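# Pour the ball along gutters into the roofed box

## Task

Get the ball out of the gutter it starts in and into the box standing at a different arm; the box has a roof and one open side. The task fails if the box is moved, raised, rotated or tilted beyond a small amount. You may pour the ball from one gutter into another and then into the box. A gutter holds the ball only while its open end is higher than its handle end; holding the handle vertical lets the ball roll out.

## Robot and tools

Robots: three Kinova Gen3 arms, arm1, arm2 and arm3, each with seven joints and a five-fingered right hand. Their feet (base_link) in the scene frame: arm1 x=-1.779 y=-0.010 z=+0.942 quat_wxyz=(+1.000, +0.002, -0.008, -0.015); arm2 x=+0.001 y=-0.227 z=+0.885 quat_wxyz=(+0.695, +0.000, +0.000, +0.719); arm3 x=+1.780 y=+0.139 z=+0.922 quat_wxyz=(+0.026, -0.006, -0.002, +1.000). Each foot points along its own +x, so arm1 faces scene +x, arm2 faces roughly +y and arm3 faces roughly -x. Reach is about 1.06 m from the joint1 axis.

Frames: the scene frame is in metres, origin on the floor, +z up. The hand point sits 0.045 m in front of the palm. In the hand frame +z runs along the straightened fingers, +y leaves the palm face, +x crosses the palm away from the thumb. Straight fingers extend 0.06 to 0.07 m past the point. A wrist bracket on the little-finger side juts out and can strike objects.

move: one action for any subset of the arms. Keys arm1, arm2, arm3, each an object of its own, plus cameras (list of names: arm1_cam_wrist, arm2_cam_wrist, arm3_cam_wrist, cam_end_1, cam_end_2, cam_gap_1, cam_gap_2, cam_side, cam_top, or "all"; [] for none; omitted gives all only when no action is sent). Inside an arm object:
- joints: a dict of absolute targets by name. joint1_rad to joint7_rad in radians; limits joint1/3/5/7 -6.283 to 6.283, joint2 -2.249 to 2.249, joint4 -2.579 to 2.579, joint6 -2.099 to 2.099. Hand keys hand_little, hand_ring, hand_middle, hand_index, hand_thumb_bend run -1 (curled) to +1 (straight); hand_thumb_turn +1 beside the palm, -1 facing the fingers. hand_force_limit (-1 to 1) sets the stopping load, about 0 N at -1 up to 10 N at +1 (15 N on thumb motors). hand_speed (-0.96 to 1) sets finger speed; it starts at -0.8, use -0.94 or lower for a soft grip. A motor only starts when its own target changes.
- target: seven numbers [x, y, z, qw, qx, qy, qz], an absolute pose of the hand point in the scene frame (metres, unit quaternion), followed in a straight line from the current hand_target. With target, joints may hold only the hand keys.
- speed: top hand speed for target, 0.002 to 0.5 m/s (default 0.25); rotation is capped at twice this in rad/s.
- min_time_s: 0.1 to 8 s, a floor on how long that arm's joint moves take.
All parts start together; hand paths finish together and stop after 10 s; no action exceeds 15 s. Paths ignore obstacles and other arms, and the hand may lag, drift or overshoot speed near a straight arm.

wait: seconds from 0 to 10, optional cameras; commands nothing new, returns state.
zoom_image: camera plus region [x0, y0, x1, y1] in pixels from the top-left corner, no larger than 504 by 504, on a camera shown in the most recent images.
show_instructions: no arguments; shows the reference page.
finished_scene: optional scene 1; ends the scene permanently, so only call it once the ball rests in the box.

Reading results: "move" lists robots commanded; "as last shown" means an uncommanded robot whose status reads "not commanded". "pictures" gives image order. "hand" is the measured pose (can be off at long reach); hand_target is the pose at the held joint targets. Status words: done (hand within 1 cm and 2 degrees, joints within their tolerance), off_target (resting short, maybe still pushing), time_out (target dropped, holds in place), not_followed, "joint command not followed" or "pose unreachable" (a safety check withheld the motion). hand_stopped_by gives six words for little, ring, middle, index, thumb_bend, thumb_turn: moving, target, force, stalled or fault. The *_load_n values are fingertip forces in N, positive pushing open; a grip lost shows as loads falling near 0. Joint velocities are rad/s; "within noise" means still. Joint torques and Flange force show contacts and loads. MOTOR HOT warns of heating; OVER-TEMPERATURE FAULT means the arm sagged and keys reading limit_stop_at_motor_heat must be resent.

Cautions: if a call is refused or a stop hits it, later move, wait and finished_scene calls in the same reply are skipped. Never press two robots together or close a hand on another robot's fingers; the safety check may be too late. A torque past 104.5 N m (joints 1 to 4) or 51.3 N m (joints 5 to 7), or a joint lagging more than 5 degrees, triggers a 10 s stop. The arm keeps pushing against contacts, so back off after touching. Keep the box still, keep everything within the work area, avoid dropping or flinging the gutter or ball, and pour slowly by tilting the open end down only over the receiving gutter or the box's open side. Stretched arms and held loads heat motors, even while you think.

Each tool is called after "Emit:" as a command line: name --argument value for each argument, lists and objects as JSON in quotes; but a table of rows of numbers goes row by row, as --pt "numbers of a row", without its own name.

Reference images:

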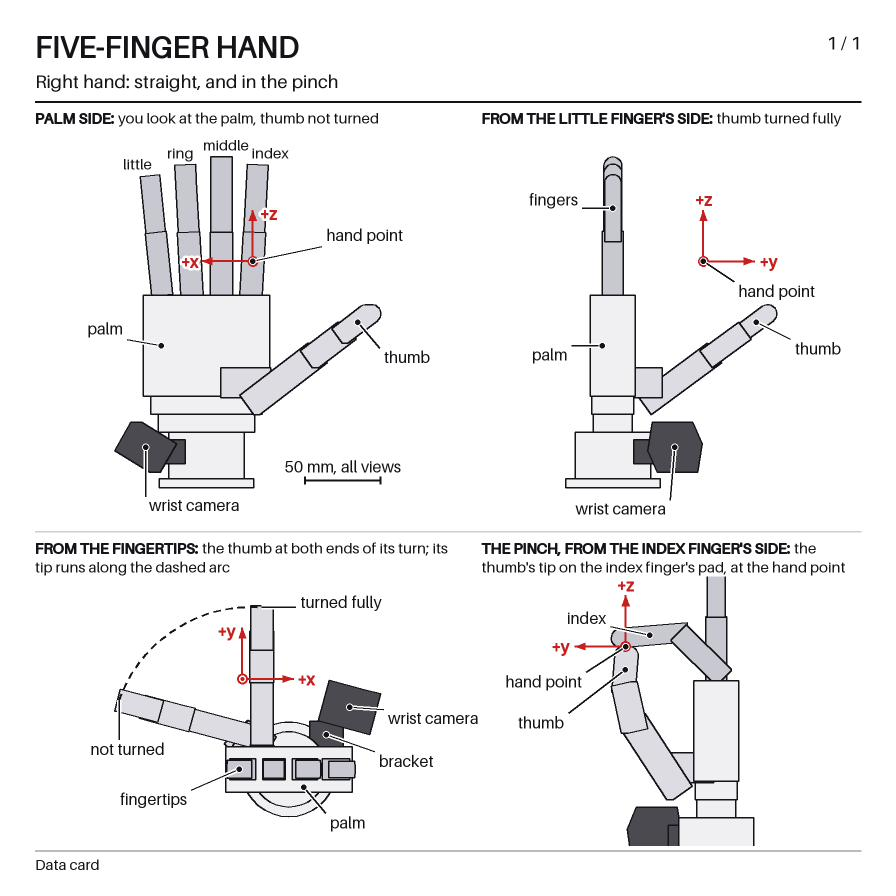

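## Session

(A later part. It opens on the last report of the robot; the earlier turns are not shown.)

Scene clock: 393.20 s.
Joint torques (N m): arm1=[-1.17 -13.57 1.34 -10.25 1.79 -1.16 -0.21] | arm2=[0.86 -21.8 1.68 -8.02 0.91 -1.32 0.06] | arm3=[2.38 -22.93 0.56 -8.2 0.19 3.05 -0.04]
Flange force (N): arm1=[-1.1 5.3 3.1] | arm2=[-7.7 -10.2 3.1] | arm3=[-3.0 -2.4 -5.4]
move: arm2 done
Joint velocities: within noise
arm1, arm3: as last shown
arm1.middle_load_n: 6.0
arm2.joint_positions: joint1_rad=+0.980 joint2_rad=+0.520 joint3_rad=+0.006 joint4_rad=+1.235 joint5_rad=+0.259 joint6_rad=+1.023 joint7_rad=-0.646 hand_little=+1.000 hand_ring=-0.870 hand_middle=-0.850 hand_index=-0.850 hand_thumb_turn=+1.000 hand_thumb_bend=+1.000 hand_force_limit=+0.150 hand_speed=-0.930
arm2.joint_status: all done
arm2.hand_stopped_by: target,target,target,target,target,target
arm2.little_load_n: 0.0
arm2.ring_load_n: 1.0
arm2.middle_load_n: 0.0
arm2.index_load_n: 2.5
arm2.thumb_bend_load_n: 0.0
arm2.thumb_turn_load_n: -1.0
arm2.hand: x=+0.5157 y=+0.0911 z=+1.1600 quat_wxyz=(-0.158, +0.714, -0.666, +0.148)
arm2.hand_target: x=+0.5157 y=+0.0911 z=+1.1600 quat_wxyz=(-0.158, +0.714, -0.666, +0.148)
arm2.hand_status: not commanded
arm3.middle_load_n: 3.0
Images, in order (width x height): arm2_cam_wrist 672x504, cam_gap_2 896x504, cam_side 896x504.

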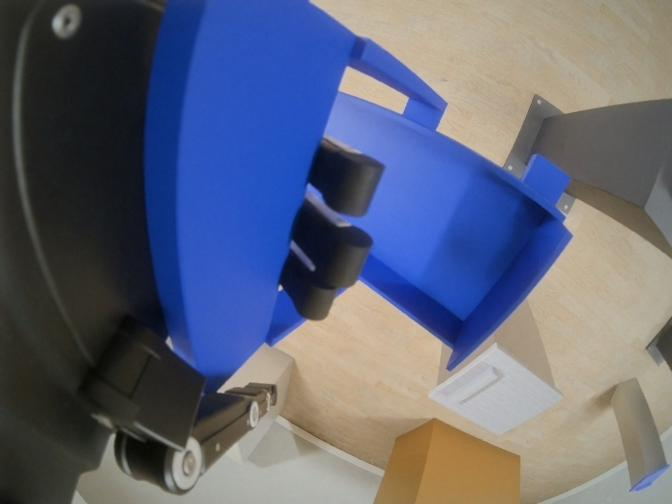

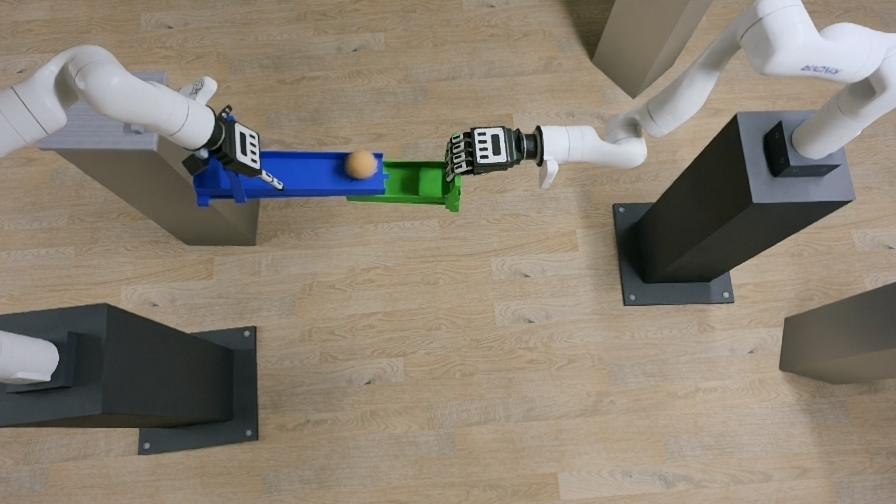

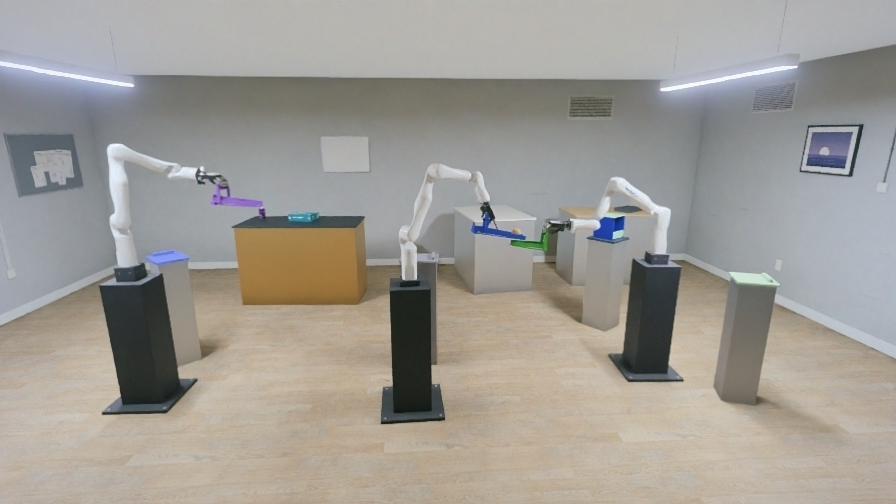

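The ball broke free and is rolling toward the green gutter. I'm checking where it ends up.

Emit:
move --cameras '["arm3_cam_wrist", "cam_gap_2", "cam_side"]'

Emit:
zoom_image --camera "cam_gap_2" --region '[170, 90, 470, 230]'

Scene clock: 393.30 s.
Joint torques (N m): arm1=[-1.25 -13.56 1.34 -10.23 1.75 -1.18 -0.27] | arm2=[0.93 -21.55 1.75 -7.75 0.78 -1.23 0.06] | arm3=[2.29 -22.84 0.55 -8.11 0.24 3.08 -0.05]
Flange force (N): arm1=[-1.0 5.1 3.3] | arm2=[-8.1 -10.6 2.7] | arm3=[-3.0 -2.6 -5.1]
Joint velocities: within noise
arm1.joint_positions: joint1_rad=-0.873 joint2_rad=+0.128 joint3_rad=+0.052 joint4_rad=+1.887 joint5_rad=-1.395 joint6_rad=-0.941 joint7_rad=+1.112 hand_little=-0.070 hand_ring=-0.051 hand_middle=-0.034 hand_index=-0.008 hand_thumb_turn=-1.000 hand_thumb_bend=-0.068 hand_force_limit=+0.000 hand_speed=-0.940
arm1.joint_status: not commanded
arm1.hand_stopped_by: force,force,force,force,force,target
arm1.little_load_n: 2.5
arm1.ring_load_n: 5.0
arm1.middle_load_n: 6.0
arm1.index_load_n: 6.0
arm1.thumb_bend_load_n: 8.0
arm1.thumb_turn_load_n: 2.5
arm1.hand: x=-1.2200 y=+0.2000 z=+1.4200 quat_wxyz=(-0.439, +0.488, -0.561, +0.505) (m; scene frame)
arm1.hand_target: x=-1.2200 y=+0.2000 z=+1.4200 quat_wxyz=(-0.439, +0.488, -0.561, +0.505) (m; scene frame)
arm1.hand_status: not commanded
arm2.joint_positions: joint1_rad=+0.980 joint2_rad=+0.520 joint3_rad=+0.006 joint4_rad=+1.235 joint5_rad=+0.259 joint6_rad=+1.023 joint7_rad=-0.646 hand_little=+1.000 hand_ring=-0.870 hand_middle=-0.850 hand_index=-0.850 hand_thumb_turn=+1.000 hand_thumb_bend=+1.000 hand_force_limit=+0.150 hand_speed=-0.930
arm2.joint_status: all done
arm2.hand_stopped_by: target,target,target,target,target,target
arm2.little_load_n: 0.0
arm2.ring_load_n: 1.0
arm2.middle_load_n: 0.0
arm2.index_load_n: 2.5
arm2.thumb_bend_load_n: 0.0
arm2.thumb_turn_load_n: -0.5
arm2.hand: x=+0.5157 y=+0.0911 z=+1.1600 quat_wxyz=(-0.158, +0.714, -0.666, +0.148) (m; scene frame)
arm2.hand_target: x=+0.5157 y=+0.0911 z=+1.1600 quat_wxyz=(-0.158, +0.714, -0.666, +0.148) (m; scene frame)
arm2.hand_status: not commanded
arm3.joint_positions: joint1_rad=-0.236 joint2_rad=+1.027 joint3_rad=-0.010 joint4_rad=+1.576 joint5_rad=-3.355 joint6_rad=+1.090 joint7_rad=-3.028 hand_little=-0.078 hand_ring=-0.033 hand_middle=-0.018 hand_index=-0.001 hand_thumb_turn=-1.000 hand_thumb_bend=-0.149 hand_force_limit=+0.020 hand_speed=-0.940
arm3.joint_status: not commanded
arm3.hand_stopped_by: force,force,force,force,force,target
arm3.little_load_n: 4.0
arm3.ring_load_n: 2.5
arm3.middle_load_n: 3.5
arm3.index_load_n: 6.0
arm3.thumb_bend_load_n: 5.0
arm3.thumb_turn_load_n: 2.5
arm3.hand: x=+0.9366 y=+0.0326 z=+1.1000 quat_wxyz=(+0.509, -0.491, -0.491, +0.509) (m; scene frame)
arm3.hand_target: x=+0.9366 y=+0.0326 z=+1.1000 quat_wxyz=(+0.509, -0.491, -0.491, +0.509) (m; scene frame)
arm3.hand_status: not commanded
pictures: arm3_cam_wrist, cam_gap_2, cam_side
Images, in order (width x height): arm3_cam_wrist 672x504, cam_gap_2 896x504, cam_side 896x504.

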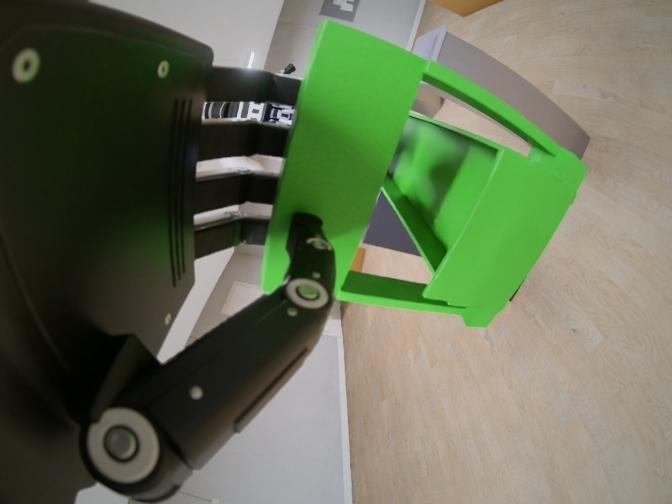

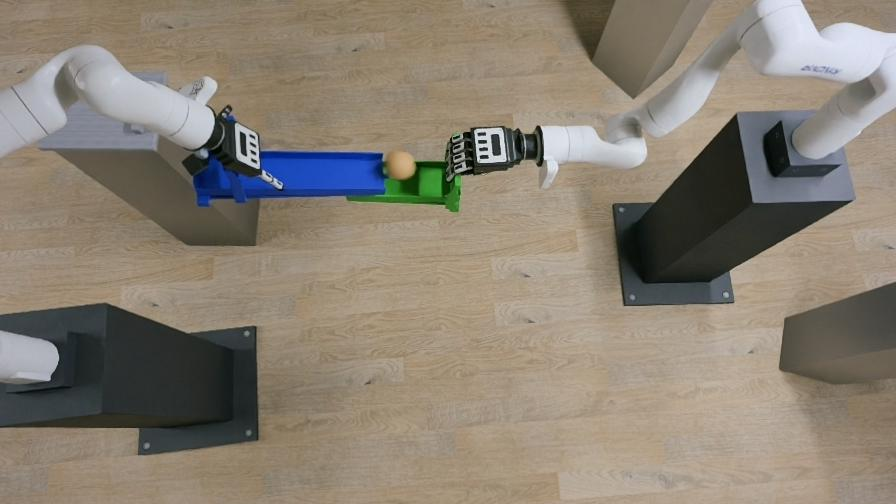

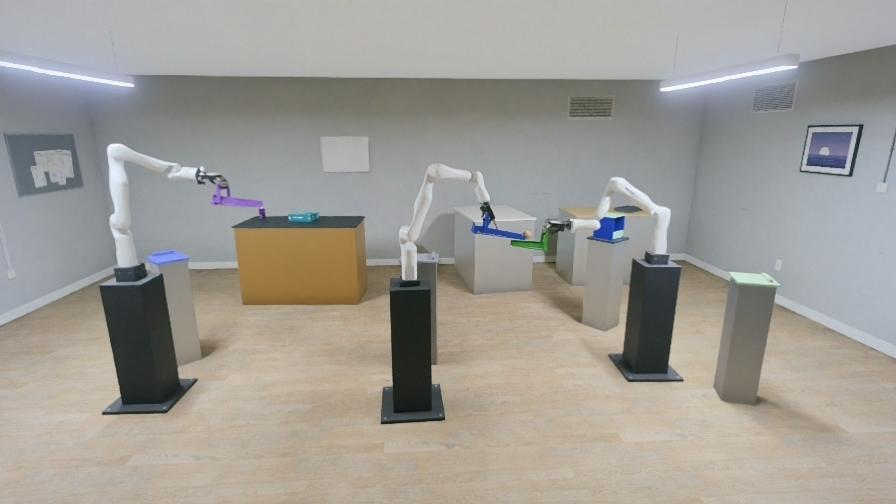

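Scaled by 1.680 from the camera's image (finer frame: 1280x720).

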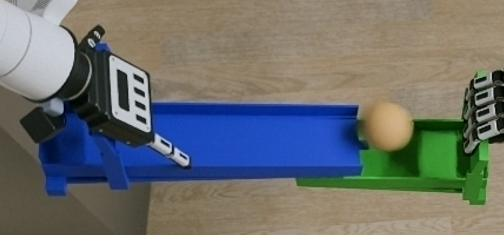

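Emit:
wait --seconds 1 --cameras '["arm3_cam_wrist", "cam_gap_2", "cam_side"]'

Emit:
zoom_image --camera "cam_gap_2" --region '[300, 90, 500, 230]'

Scene clock: 394.40 s.
Joint torques (N m): arm1=[-1.12 -13.58 1.35 -10.2 1.76 -1.17 -0.3] | arm2=[0.84 -21.49 1.64 -7.68 0.83 -1.2 0.11] | arm3=[2.4 -23.08 0.62 -8.37 0.24 3.19 -0.05]
Flange force (N): arm1=[-1.3 4.9 3.1] | arm2=[-8.0 -10.8 2.7] | arm3=[-3.1 -2.4 -5.6]
Joint velocities: within noise
arm1.joint_positions: joint1_rad=-0.873 joint2_rad=+0.128 joint3_rad=+0.052 joint4_rad=+1.887 joint5_rad=-1.395 joint6_rad=-0.941 joint7_rad=+1.112 hand_little=-0.070 hand_ring=-0.051 hand_middle=-0.034 hand_index=-0.008 hand_thumb_turn=-1.000 hand_thumb_bend=-0.068 hand_force_limit=+0.000 hand_speed=-0.940
arm1.joint_status: not commanded
arm1.hand_stopped_by: force,force,force,force,force,target
arm1.little_load_n: 2.5
arm1.ring_load_n: 5.0
arm1.middle_load_n: 5.5
arm1.index_load_n: 6.0
arm1.thumb_bend_load_n: 7.5
arm1.thumb_turn_load_n: 2.5
arm1.hand: x=-1.2200 y=+0.2000 z=+1.4200 quat_wxyz=(-0.439, +0.488, -0.561, +0.505)
arm1.hand_target: x=-1.2200 y=+0.2000 z=+1.4200 quat_wxyz=(-0.439, +0.488, -0.561, +0.505)
arm1.hand_status: not commanded
arm2.joint_positions: joint1_rad=+0.980 joint2_rad=+0.520 joint3_rad=+0.006 joint4_rad=+1.235 joint5_rad=+0.259 joint6_rad=+1.023 joint7_rad=-0.646 hand_little=+1.000 hand_ring=-0.870 hand_middle=-0.850 hand_index=-0.850 hand_thumb_turn=+1.000 hand_thumb_bend=+1.000 hand_force_limit=+0.150 hand_speed=-0.930
arm2.joint_status: all done
arm2.hand_stopped_by: target,target,target,target,target,target
arm2.little_load_n: 0.0
arm2.ring_load_n: 1.0
arm2.middle_load_n: 0.0
arm2.index_load_n: 2.0
arm2.thumb_bend_load_n: 0.5
arm2.thumb_turn_load_n: -0.5
arm2.hand: x=+0.5157 y=+0.0911 z=+1.1600 quat_wxyz=(-0.158, +0.714, -0.666, +0.148)
arm2.hand_target: x=+0.5157 y=+0.0911 z=+1.1600 quat_wxyz=(-0.158, +0.714, -0.666, +0.148)
arm2.hand_status: not commanded
arm3.joint_positions: joint1_rad=-0.236 joint2_rad=+1.027 joint3_rad=-0.010 joint4_rad=+1.576 joint5_rad=-3.355 joint6_rad=+1.089 joint7_rad=-3.028 hand_little=-0.078 hand_ring=-0.033 hand_middle=-0.018 hand_index=-0.001 hand_thumb_turn=-1.000 hand_thumb_bend=-0.149 hand_force_limit=+0.020 hand_speed=-0.940
arm3.joint_status: not commanded
arm3.hand_stopped_by: force,force,force,force,force,target
arm3.little_load_n: 4.0
arm3.ring_load_n: 2.5
arm3.middle_load_n: 3.0
arm3.index_load_n: 5.5
arm3.thumb_bend_load_n: 5.0
arm3.thumb_turn_load_n: 2.5
arm3.hand: x=+0.9366 y=+0.0326 z=+1.0999 quat_wxyz=(+0.509, -0.491, -0.491, +0.509)
arm3.hand_target: x=+0.9366 y=+0.0326 z=+1.1000 quat_wxyz=(+0.509, -0.491, -0.491, +0.509)
arm3.hand_status: not commanded
wait: 1.00 s; at rest by 0.17 s
Images, in order (width x height): arm3_cam_wrist 672x504, cam_gap_2 896x504, cam_side 896x504.

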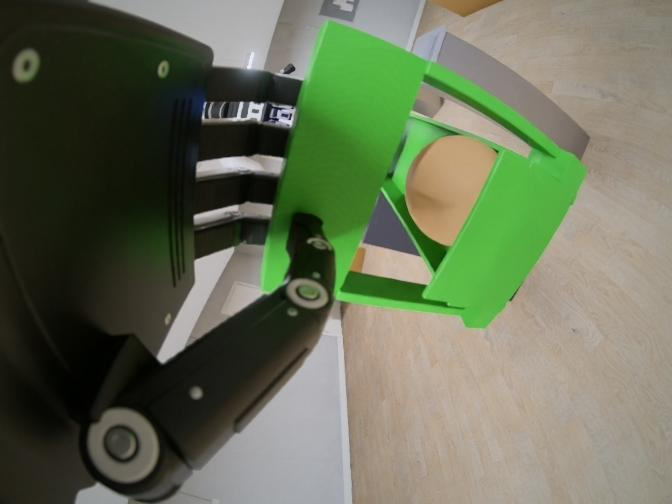

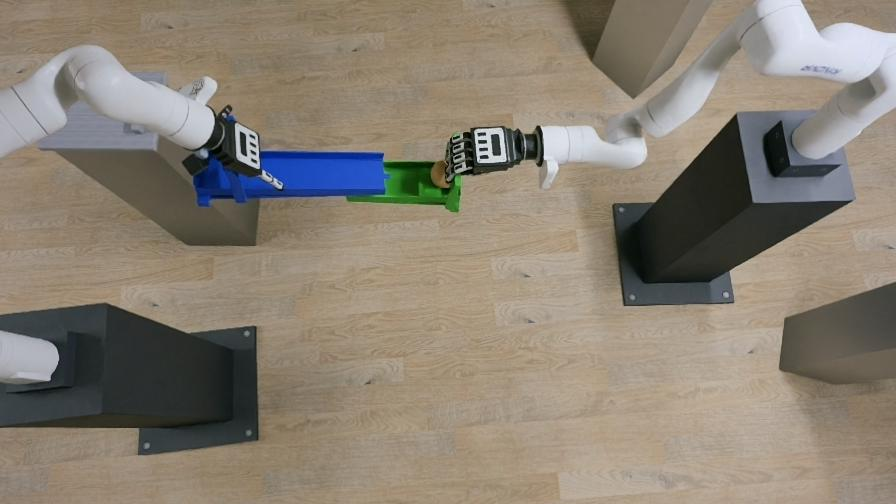

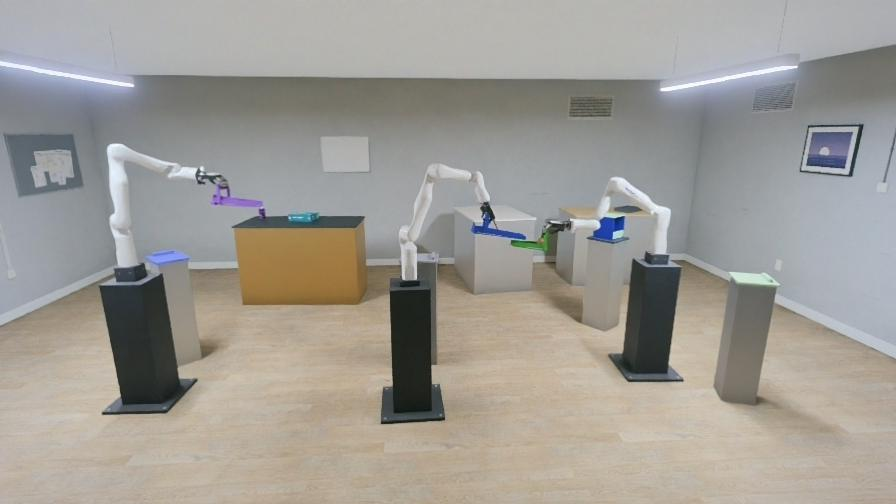

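Scaled by 2.520 from the camera's image (finer frame: 1280x720).

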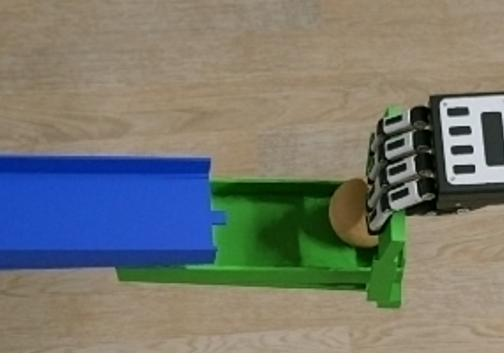

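Emit:
move --arm2 '{"target": [0.509, 0.0906, 1.23, 0.226, -0.69556, 0.64862, -0.21075], "speed": 0.08, "joints": {"hand_ring": -0.9, "hand_middle": -0.9, "hand_index": -0.9, "hand_force_limit": 0.0, "hand_speed": -0.93}}' --cameras '["cam_end_2", "cam_gap_2", "arm2_cam_wrist", "cam_top"]'

Emit:
zoom_image --camera "cam_end_2" --region '[560, 220, 760, 380]'

Emit:
zoom_image --camera "cam_top" --region '[560, 60, 860, 280]'

Scene clock: 396.83 s.
Joint torques (N m): arm1=[-1.15 -13.56 1.39 -10.2 1.79 -1.17 -0.22] | arm2=[0.86 -18.98 1.79 -8.22 1.17 -1.53 0.05] | arm3=[2.34 -23.05 0.62 -8.41 0.25 3.14 -0.07]
Flange force (N): arm1=[-1.2 5.2 3.1] | arm2=[-8.0 -8.9 2.6] | arm3=[-3.0 -2.4 -5.8]
move: arm2 done
Joint velocities: within noise
arm1, arm3: as last shown
arm1.middle_load_n: 6.0
arm2.joint_positions: joint1_rad=+0.871 joint2_rad=+0.363 joint3_rad=+0.058 joint4_rad=+1.328 joint5_rad=+0.404 joint6_rad=+0.958 joint7_rad=-0.768 hand_little=+1.000 hand_ring=-0.900 hand_middle=-0.900 hand_index=-0.887 hand_thumb_turn=+1.000 hand_thumb_bend=+1.000 hand_force_limit=+0.000 hand_speed=-0.930
arm2.joint_status: all done
arm2.hand_stopped_by: target,target,target,force,target,target
arm2.little_load_n: 0.0
arm2.ring_load_n: 0.0
arm2.middle_load_n: 2.0
arm2.index_load_n: 2.5
arm2.thumb_bend_load_n: 0.0
arm2.thumb_turn_load_n: -1.0
arm2.hand: x=+0.5090 y=+0.0906 z=+1.2300 quat_wxyz=(-0.226, +0.696, -0.649, +0.211)
arm2.hand_target: x=+0.5090 y=+0.0906 z=+1.2300 quat_wxyz=(-0.226, +0.696, -0.649, +0.211)
arm2.hand_status: done (0.000 m and 0.0 deg from the pose sent, 0.070 m and 11.0 deg at the start)
arm3.joint_positions: joint1_rad=-0.236 joint2_rad=+1.027 joint3_rad=-0.010 joint4_rad=+1.576 joint5_rad=-3.355 joint6_rad=+1.090 joint7_rad=-3.028 hand_little=-0.078 hand_ring=-0.033 hand_middle=-0.018 hand_index=-0.001 hand_thumb_turn=-1.000 hand_thumb_bend=-0.149 hand_force_limit=+0.020 hand_speed=-0.940
arm3.little_load_n: 3.5
arm3.hand: x=+0.9366 y=+0.0326 z=+1.1000 quat_wxyz=(+0.509, -0.491, -0.491, +0.509)
pictures: arm2_cam_wrist, cam_end_2, cam_gap_2, cam_top
Images, in order (width x height): arm2_cam_wrist 672x504, cam_end_2 896x504, cam_gap_2 896x504, cam_top 896x504.

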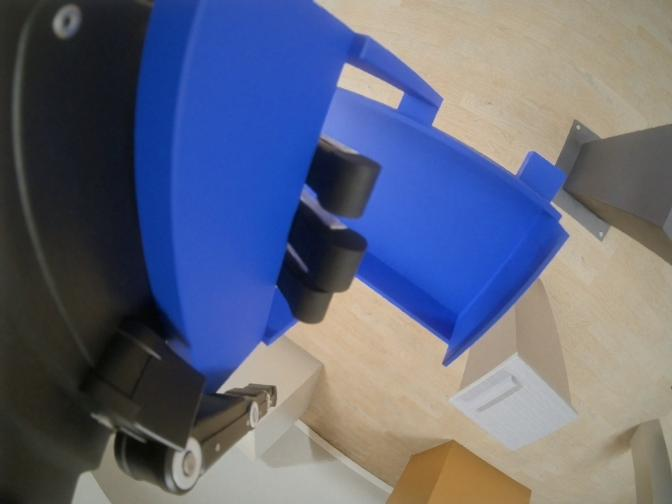

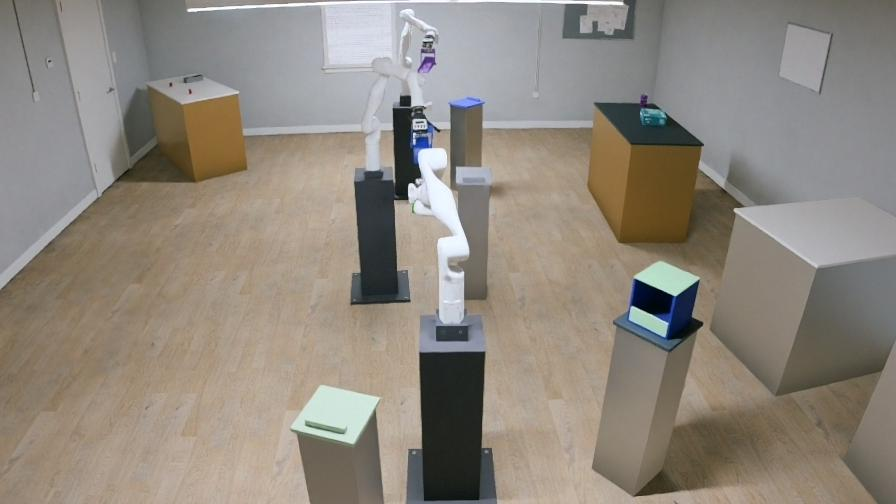

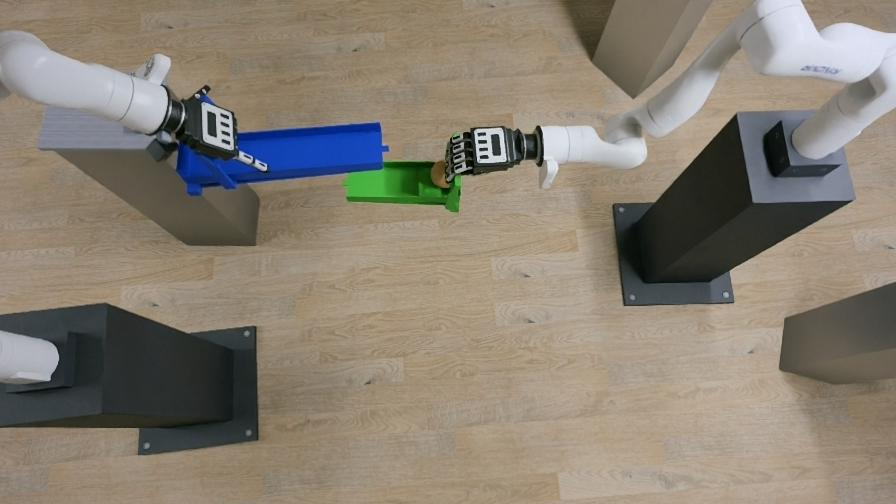

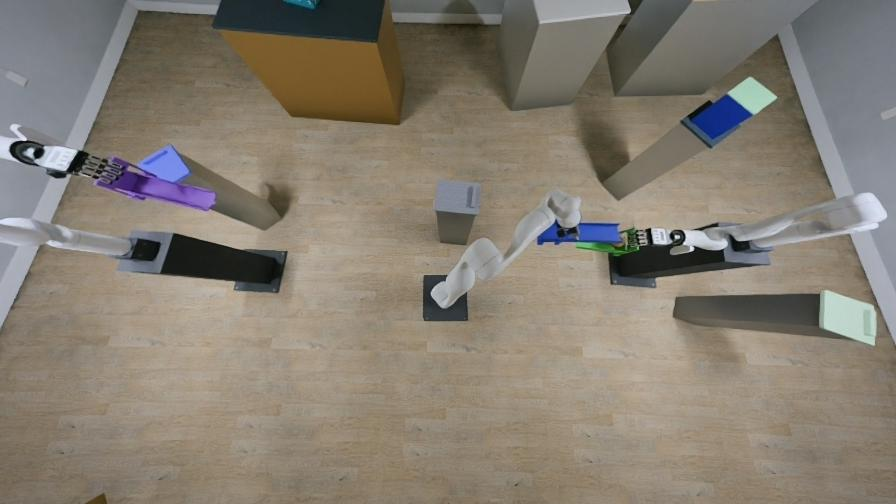

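Scaled by 2.520 from the camera's image (finer frame: 1280x720).

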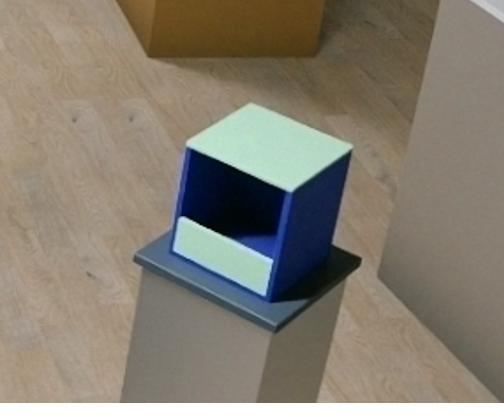

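Scaled by 1.680 from the camera's image (finer frame: 1280x720).

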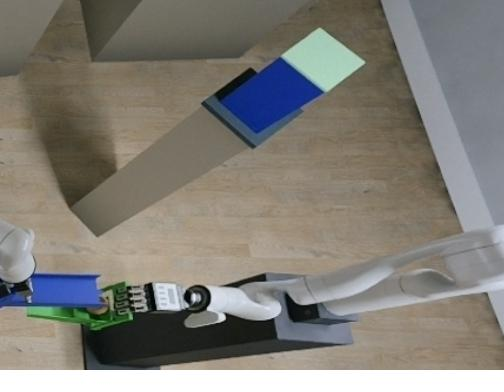

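Emit:
move --arm2 '{"target": [0.32, 0.36, 1.24, 0.32355, -0.86537, 0.35845, -0.13402], "speed": 0.18}' --arm3 '{"target": [0.9366, 0.0326, 1.13, 0.5416, -0.4545, -0.4545, 0.5416], "speed": 0.04}' --cameras '["arm3_cam_wrist", "cam_gap_2"]'

Scene clock: 404.60 s.
Joint torques (N m): arm1=[-1.09 -13.56 1.3 -10.29 1.79 -1.18 -0.25] | arm2=[0.78 -21.52 0.9 -8.61 1.02 -1.97 0.06] | arm3=[2.38 -23.11 0.62 -8.13 0.18 3.18 -0.05]
Flange force (N): arm1=[-1.1 5.3 3.0] | arm2=[-5.6 -12.0 5.2] | arm3=[-2.7 -3.2 -5.1]
move: arm2 done; arm3 done
Joint velocities: within noise
arm1: as last shown
arm2.joint_positions: joint1_rad=+0.557 joint2_rad=+0.466 joint3_rad=-0.188 joint4_rad=+1.184 joint5_rad=+0.458 joint6_rad=+0.868 joint7_rad=-0.587 hand_little=+1.000 hand_ring=-0.900 hand_middle=-0.900 hand_index=-0.887 hand_thumb_turn=+1.000 hand_thumb_bend=+1.000 hand_force_limit=+0.000 hand_speed=-0.930
arm2.joint_status: not commanded
arm2.hand_stopped_by: target,target,target,force,target,target
arm2.little_load_n: 0.0
arm2.ring_load_n: 0.0
arm2.middle_load_n: 2.0
arm2.index_load_n: 2.5
arm2.thumb_bend_load_n: 0.0
arm2.thumb_turn_load_n: -1.0
arm2.hand: x=+0.3200 y=+0.3600 z=+1.2400 quat_wxyz=(-0.324, +0.865, -0.358, +0.134)
arm2.hand_target: x=+0.3200 y=+0.3600 z=+1.2400 quat_wxyz=(-0.324, +0.865, -0.358, +0.134)
arm2.hand_status: done (0.000 m and 0.0 deg from the pose sent, 0.329 m and 41.3 deg at the start)
arm3.joint_positions: joint1_rad=-0.241 joint2_rad=+1.055 joint3_rad=-0.005 joint4_rad=+1.582 joint5_rad=-3.339 joint6_rad=+1.261 joint7_rad=-3.045 hand_little=-0.078 hand_ring=-0.033 hand_middle=-0.018 hand_index=-0.001 hand_thumb_turn=-1.000 hand_thumb_bend=-0.149 hand_force_limit=+0.020 hand_speed=-0.940
arm3.joint_status: not commanded
arm3.hand_stopped_by: force,force,force,force,force,target
arm3.little_load_n: 4.0
arm3.ring_load_n: 2.5
arm3.middle_load_n: 3.5
arm3.index_load_n: 5.5
arm3.thumb_bend_load_n: 5.0
arm3.thumb_turn_load_n: 2.5
arm3.hand: x=+0.9366 y=+0.0326 z=+1.1300 quat_wxyz=(+0.542, -0.455, -0.455, +0.542)
arm3.hand_target: x=+0.9366 y=+0.0326 z=+1.1300 quat_wxyz=(+0.542, -0.455, -0.455, +0.542)
arm3.hand_status: done (0.000 m and 0.0 deg from the pose sent, 0.030 m and 8.0 deg at the start)
Images, in order (width x height): arm3_cam_wrist 672x504, cam_gap_2 896x504.

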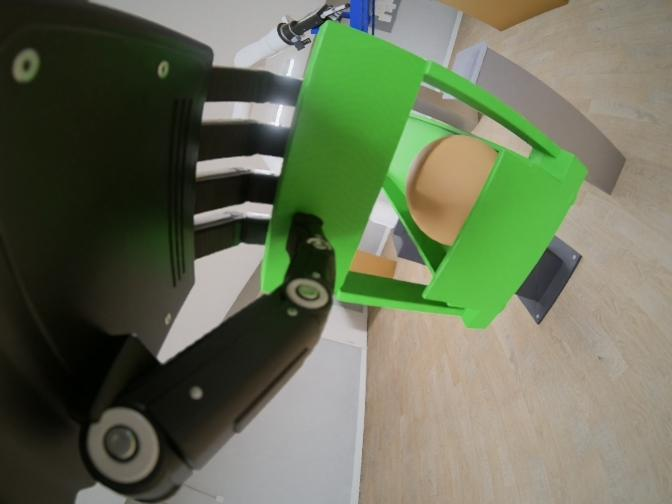

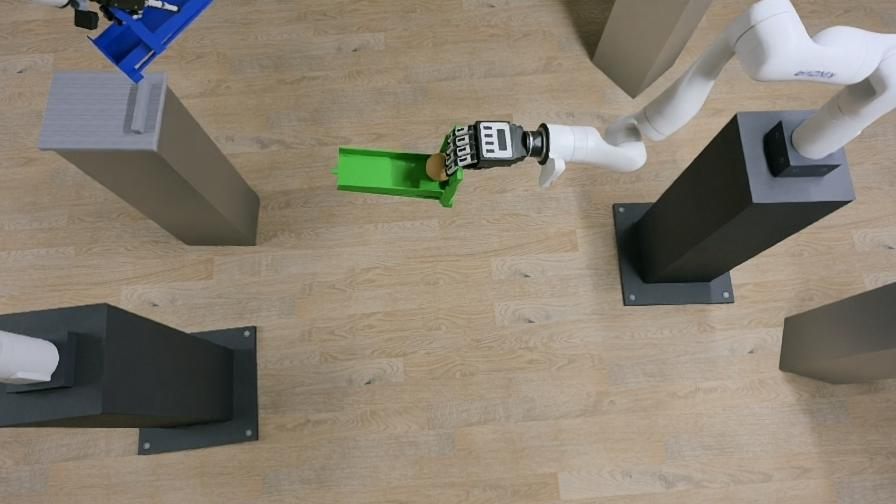

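Emit:
move --arm3 '{"target": [1.12, 0.43, 1.25, 0.59875, -0.52048, -0.39938, 0.45943], "speed": 0.15}' --cameras '["arm3_cam_wrist", "cam_gap_2"]'

Emit:
move --arm3 '{"target": [1.36, 0.61, 1.28, 0.63652, -0.55331, -0.3525, 0.40551], "speed": 0.15}' --cameras '["arm3_cam_wrist", "cam_end_2", "cam_top"]'

Scene clock: 408.47 s.
Joint torques (N m): arm1=[-1.15 -13.55 1.24 -10.25 1.72 -1.19 -0.26] | arm2=[0.88 -21.5 0.84 -8.7 1.03 -2 0.08] | arm3=[2.37 -17.79 0.94 -7.88 -1.05 2.98 -0.04]
Flange force (N): arm1=[-0.9 5.3 3.3] | arm2=[-5.8 -11.5 5.1] | arm3=[-5.7 -2.4 -3.3]
move: arm3 done
Joint velocities: within noise
arm1, arm2: as last shown
arm1.ring_load_n: 5.5
arm1.middle_load_n: 5.5
arm3.joint_positions: joint1_rad=+0.338 joint2_rad=+0.664 joint3_rad=+0.245 joint4_rad=+1.991 joint5_rad=-2.838 joint6_rad=+1.286 joint7_rad=-3.441 hand_little=-0.078 hand_ring=-0.033 hand_middle=-0.018 hand_index=-0.001 hand_thumb_turn=-1.000 hand_thumb_bend=-0.149 hand_force_limit=+0.020 hand_speed=-0.940
arm3.joint_status: not commanded
arm3.hand_stopped_by: force,force,force,force,force,target
arm3.little_load_n: 3.5
arm3.ring_load_n: 2.5
arm3.middle_load_n: 3.5
arm3.index_load_n: 6.0
arm3.thumb_bend_load_n: 5.0
arm3.thumb_turn_load_n: 2.5
arm3.hand: x=+1.1200 y=+0.4300 z=+1.2500 quat_wxyz=(+0.599, -0.520, -0.399, +0.459)
arm3.hand_target: x=+1.1200 y=+0.4300 z=+1.2500 quat_wxyz=(+0.599, -0.520, -0.399, +0.459)
arm3.hand_status: done (0.000 m and 0.0 deg from the pose sent, 0.454 m and 15.1 deg at the start)
Images, in order (width x height): arm3_cam_wrist 672x504, cam_gap_2 896x504.

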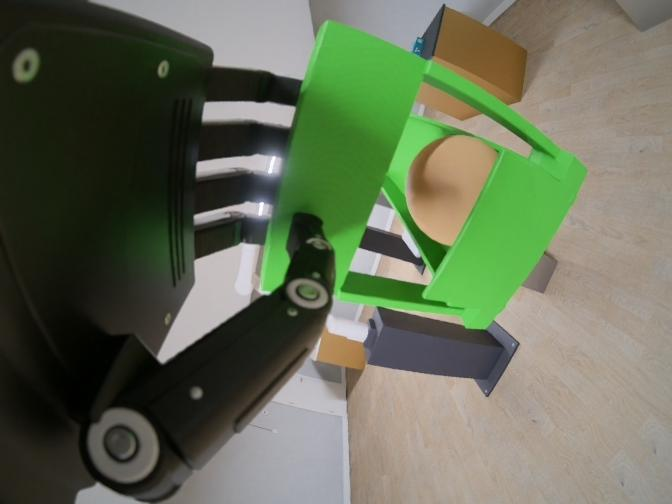

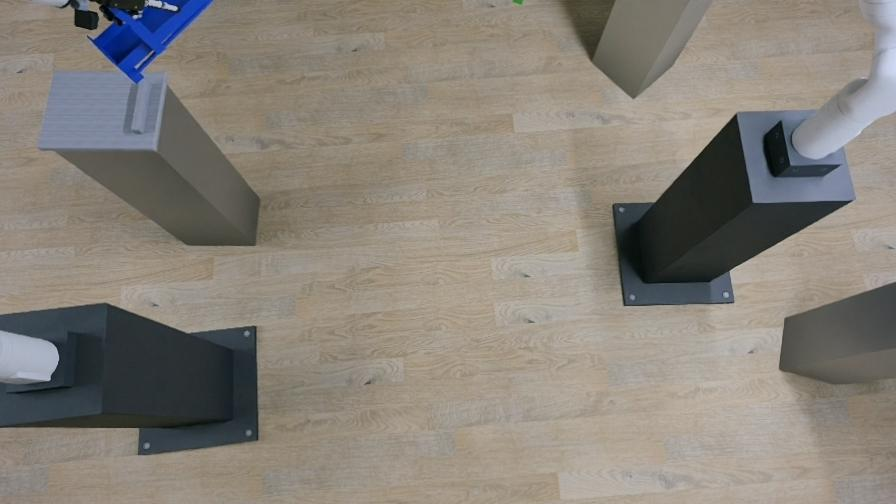

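Scene clock: 411.03 s.
Joint torques (N m): arm1=[-1.1 -13.7 1.34 -10.19 1.71 -1.19 -0.23] | arm2=[0.81 -21.51 0.85 -8.66 1.04 -1.97 0.07] | arm3=[2.44 -15.58 1.1 -6.91 -1.81 2.73 -0.06]
Flange force (N): arm1=[-1.4 5.4 3.5] | arm2=[-5.6 -11.7 5.2] | arm3=[-7.4 -3.0 0.1]
move: arm3 done
Joint velocities: within noise
arm1, arm2: as last shown
arm1.ring_load_n: 5.0
arm1.middle_load_n: 6.0
arm2.thumb_turn_load_n: -0.5
arm3.joint_positions: joint1_rad=+0.839 joint2_rad=+0.592 joint3_rad=+0.462 joint4_rad=+2.081 joint5_rad=-2.393 joint6_rad=+1.530 joint7_rad=-3.690 hand_little=-0.078 hand_ring=-0.033 hand_middle=-0.018 hand_index=-0.001 hand_thumb_turn=-1.000 hand_thumb_bend=-0.149 hand_force_limit=+0.020 hand_speed=-0.940
arm3.joint_status: not commanded
arm3.hand_stopped_by: force,force,force,force,force,target
arm3.little_load_n: 4.0
arm3.ring_load_n: 2.5
arm3.middle_load_n: 3.5
arm3.index_load_n: 6.0
arm3.thumb_bend_load_n: 5.0
arm3.thumb_turn_load_n: 2.5
arm3.hand: x=+1.3600 y=+0.6100 z=+1.2800 quat_wxyz=(+0.637, -0.553, -0.353, +0.406)
arm3.hand_target: x=+1.3600 y=+0.6100 z=+1.2800 quat_wxyz=(+0.637, -0.553, -0.353, +0.406)
arm3.hand_status: done (0.000 m and 0.0 deg from the pose sent, 0.302 m and 10.0 deg at the start)
Images, in order (width x height): arm3_cam_wrist 672x504, cam_end_2 896x504, cam_top 896x504.

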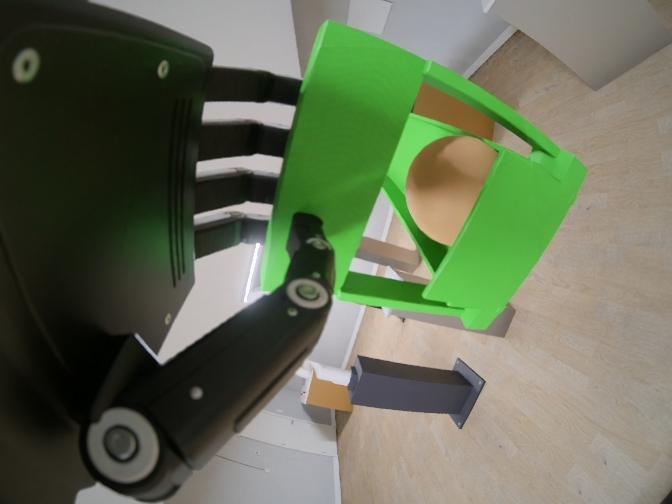

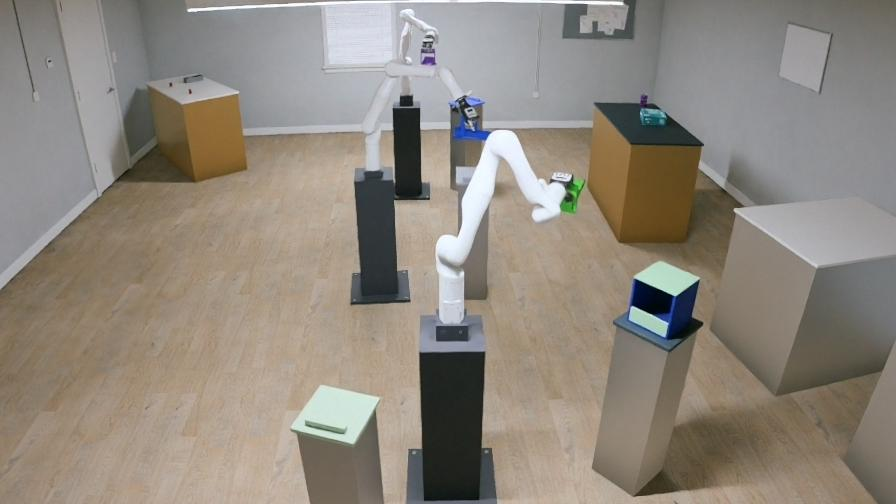

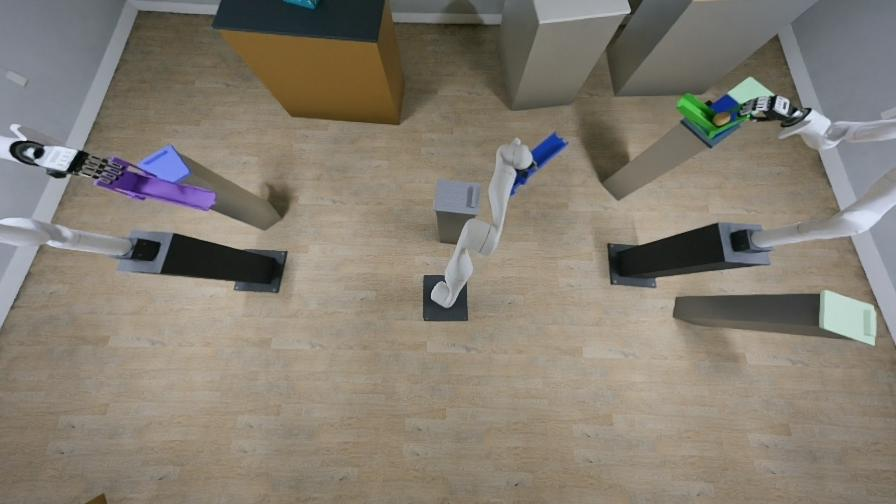

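Emit:
zoom_image --camera "cam_end_2" --region '[500, 130, 740, 350]'

Emit:
zoom_image --camera "cam_top" --region '[620, 50, 820, 190]'

Scaled by 2.100 from the camera's image (finer frame: 1280x720).

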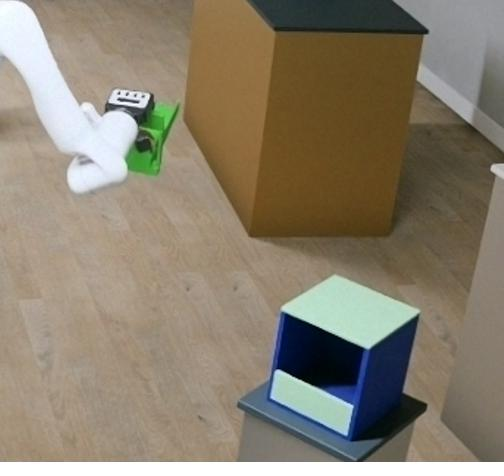

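Scaled by 2.520 from the camera's image (finer frame: 1280x720).

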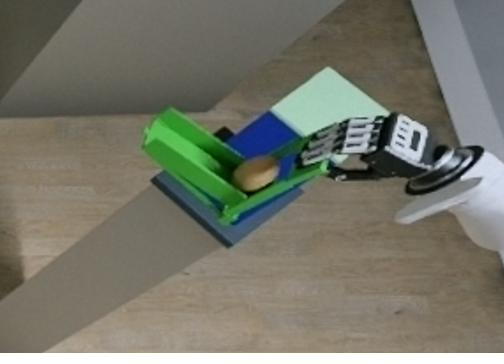

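Emit:
move --cameras '["cam_side", "cam_end_2"]'

Emit:
zoom_image --camera "cam_side" --region '[550, 160, 650, 260]'

Emit:
zoom_image --camera "cam_end_2" --region '[600, 240, 720, 360]'

Scene clock: 413.63 s.
Joint torques (N m): arm1=[-1.18 -13.61 1.32 -10.23 1.73 -1.18 -0.29] | arm2=[0.94 -21.45 0.87 -8.64 1.02 -1.98 0.07] | arm3=[2.41 -15.54 1.17 -6.99 -1.76 2.7 -0.03]
Flange force (N): arm1=[-1.1 5.1 3.3] | arm2=[-5.9 -11.6 5.0] | arm3=[-7.6 -2.9 0.0]
Joint velocities: within noise
arm1.joint_positions: joint1_rad=-0.873 joint2_rad=+0.128 joint3_rad=+0.052 joint4_rad=+1.887 joint5_rad=-1.395 joint6_rad=-0.941 joint7_rad=+1.112 hand_little=-0.070 hand_ring=-0.051 hand_middle=-0.034 hand_index=-0.008 hand_thumb_turn=-1.000 hand_thumb_bend=-0.068 hand_force_limit=+0.000 hand_speed=-0.940
arm1.joint_status: not commanded
arm1.hand_stopped_by: force,force,force,force,force,target
arm1.little_load_n: 2.5
arm1.ring_load_n: 5.0
arm1.middle_load_n: 6.0
arm1.index_load_n: 6.5
arm1.thumb_bend_load_n: 7.5
arm1.thumb_turn_load_n: 2.5
arm1.hand: x=-1.2200 y=+0.2000 z=+1.4200 quat_wxyz=(-0.439, +0.488, -0.561, +0.505) (m; scene frame)
arm1.hand_target: x=-1.2200 y=+0.2000 z=+1.4200 quat_wxyz=(-0.439, +0.488, -0.561, +0.505) (m; scene frame)
arm1.hand_status: not commanded
arm2.joint_positions: joint1_rad=+0.557 joint2_rad=+0.466 joint3_rad=-0.188 joint4_rad=+1.184 joint5_rad=+0.458 joint6_rad=+0.868 joint7_rad=-0.587 hand_little=+1.000 hand_ring=-0.900 hand_middle=-0.900 hand_index=-0.887 hand_thumb_turn=+1.000 hand_thumb_bend=+1.000 hand_force_limit=+0.000 hand_speed=-0.930
arm2.joint_status: not commanded
arm2.hand_stopped_by: target,target,target,force,target,target
arm2.little_load_n: 0.0
arm2.ring_load_n: 0.0
arm2.middle_load_n: 2.0
arm2.index_load_n: 2.5
arm2.thumb_bend_load_n: 0.0
arm2.thumb_turn_load_n: -1.0
arm2.hand: x=+0.3200 y=+0.3600 z=+1.2400 quat_wxyz=(-0.324, +0.865, -0.358, +0.134) (m; scene frame)
arm2.hand_target: x=+0.3200 y=+0.3600 z=+1.2400 quat_wxyz=(-0.324, +0.865, -0.358, +0.134) (m; scene frame)
arm2.hand_status: not commanded
arm3.joint_positions: joint1_rad=+0.839 joint2_rad=+0.592 joint3_rad=+0.462 joint4_rad=+2.081 joint5_rad=-2.393 joint6_rad=+1.530 joint7_rad=-3.691 hand_little=-0.078 hand_ring=-0.033 hand_middle=-0.018 hand_index=-0.001 hand_thumb_turn=-1.000 hand_thumb_bend=-0.149 hand_force_limit=+0.020 hand_speed=-0.940
arm3.joint_status: not commanded
arm3.hand_stopped_by: force,force,force,force,force,target
arm3.little_load_n: 4.0
arm3.ring_load_n: 2.0
arm3.middle_load_n: 3.5
arm3.index_load_n: 6.0
arm3.thumb_bend_load_n: 5.0
arm3.thumb_turn_load_n: 2.5
arm3.hand: x=+1.3600 y=+0.6100 z=+1.2800 quat_wxyz=(+0.637, -0.553, -0.352, +0.406) (m; scene frame)
arm3.hand_target: x=+1.3600 y=+0.6100 z=+1.2800 quat_wxyz=(+0.637, -0.553, -0.352, +0.406) (m; scene frame)
arm3.hand_status: done (0.000 m and 0.0 deg from the pose sent, 0.302 m and 10.0 deg at the start)
pictures: cam_end_2, cam_side
Images, in order (width x height): cam_end_2 896x504, cam_side 896x504.

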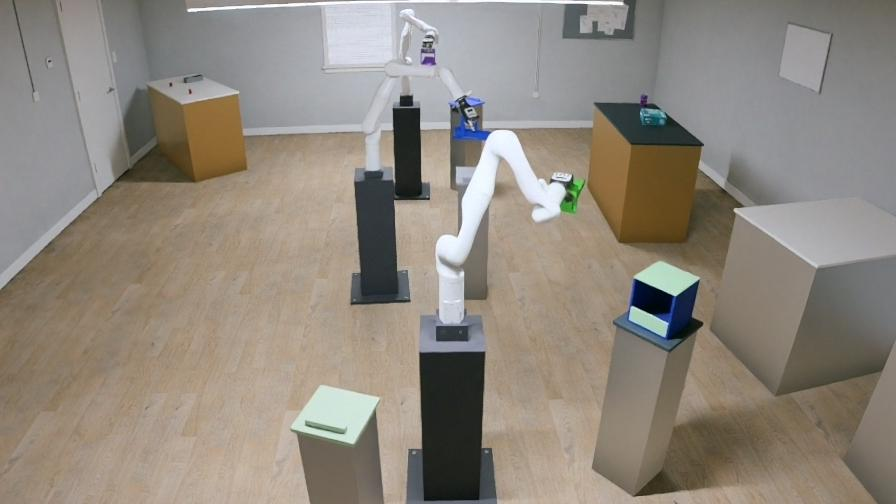

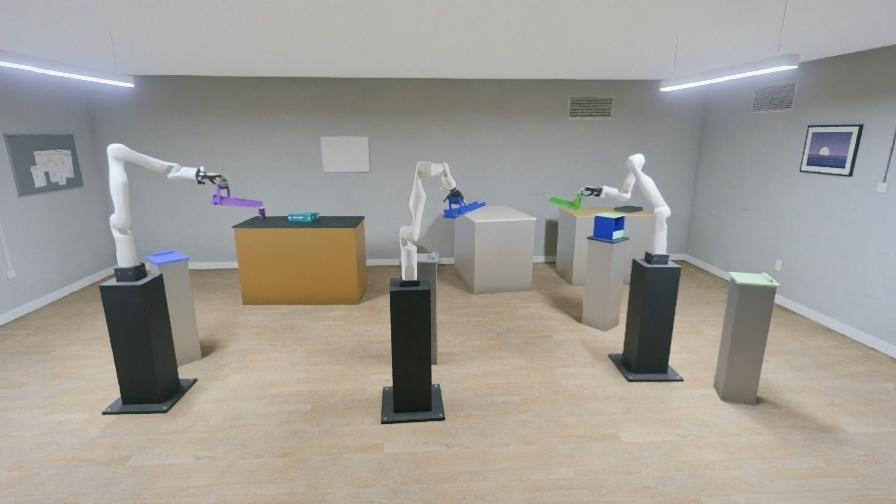

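Scaled by 5.040 from the camera's image (finer frame: 1280x720).

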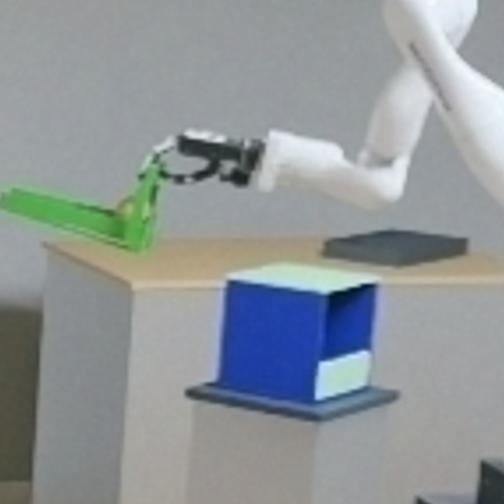

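Scaled by 4.200 from the camera's image (finer frame: 1280x720).

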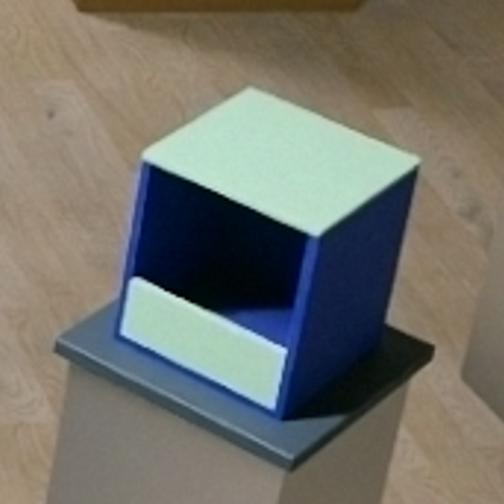

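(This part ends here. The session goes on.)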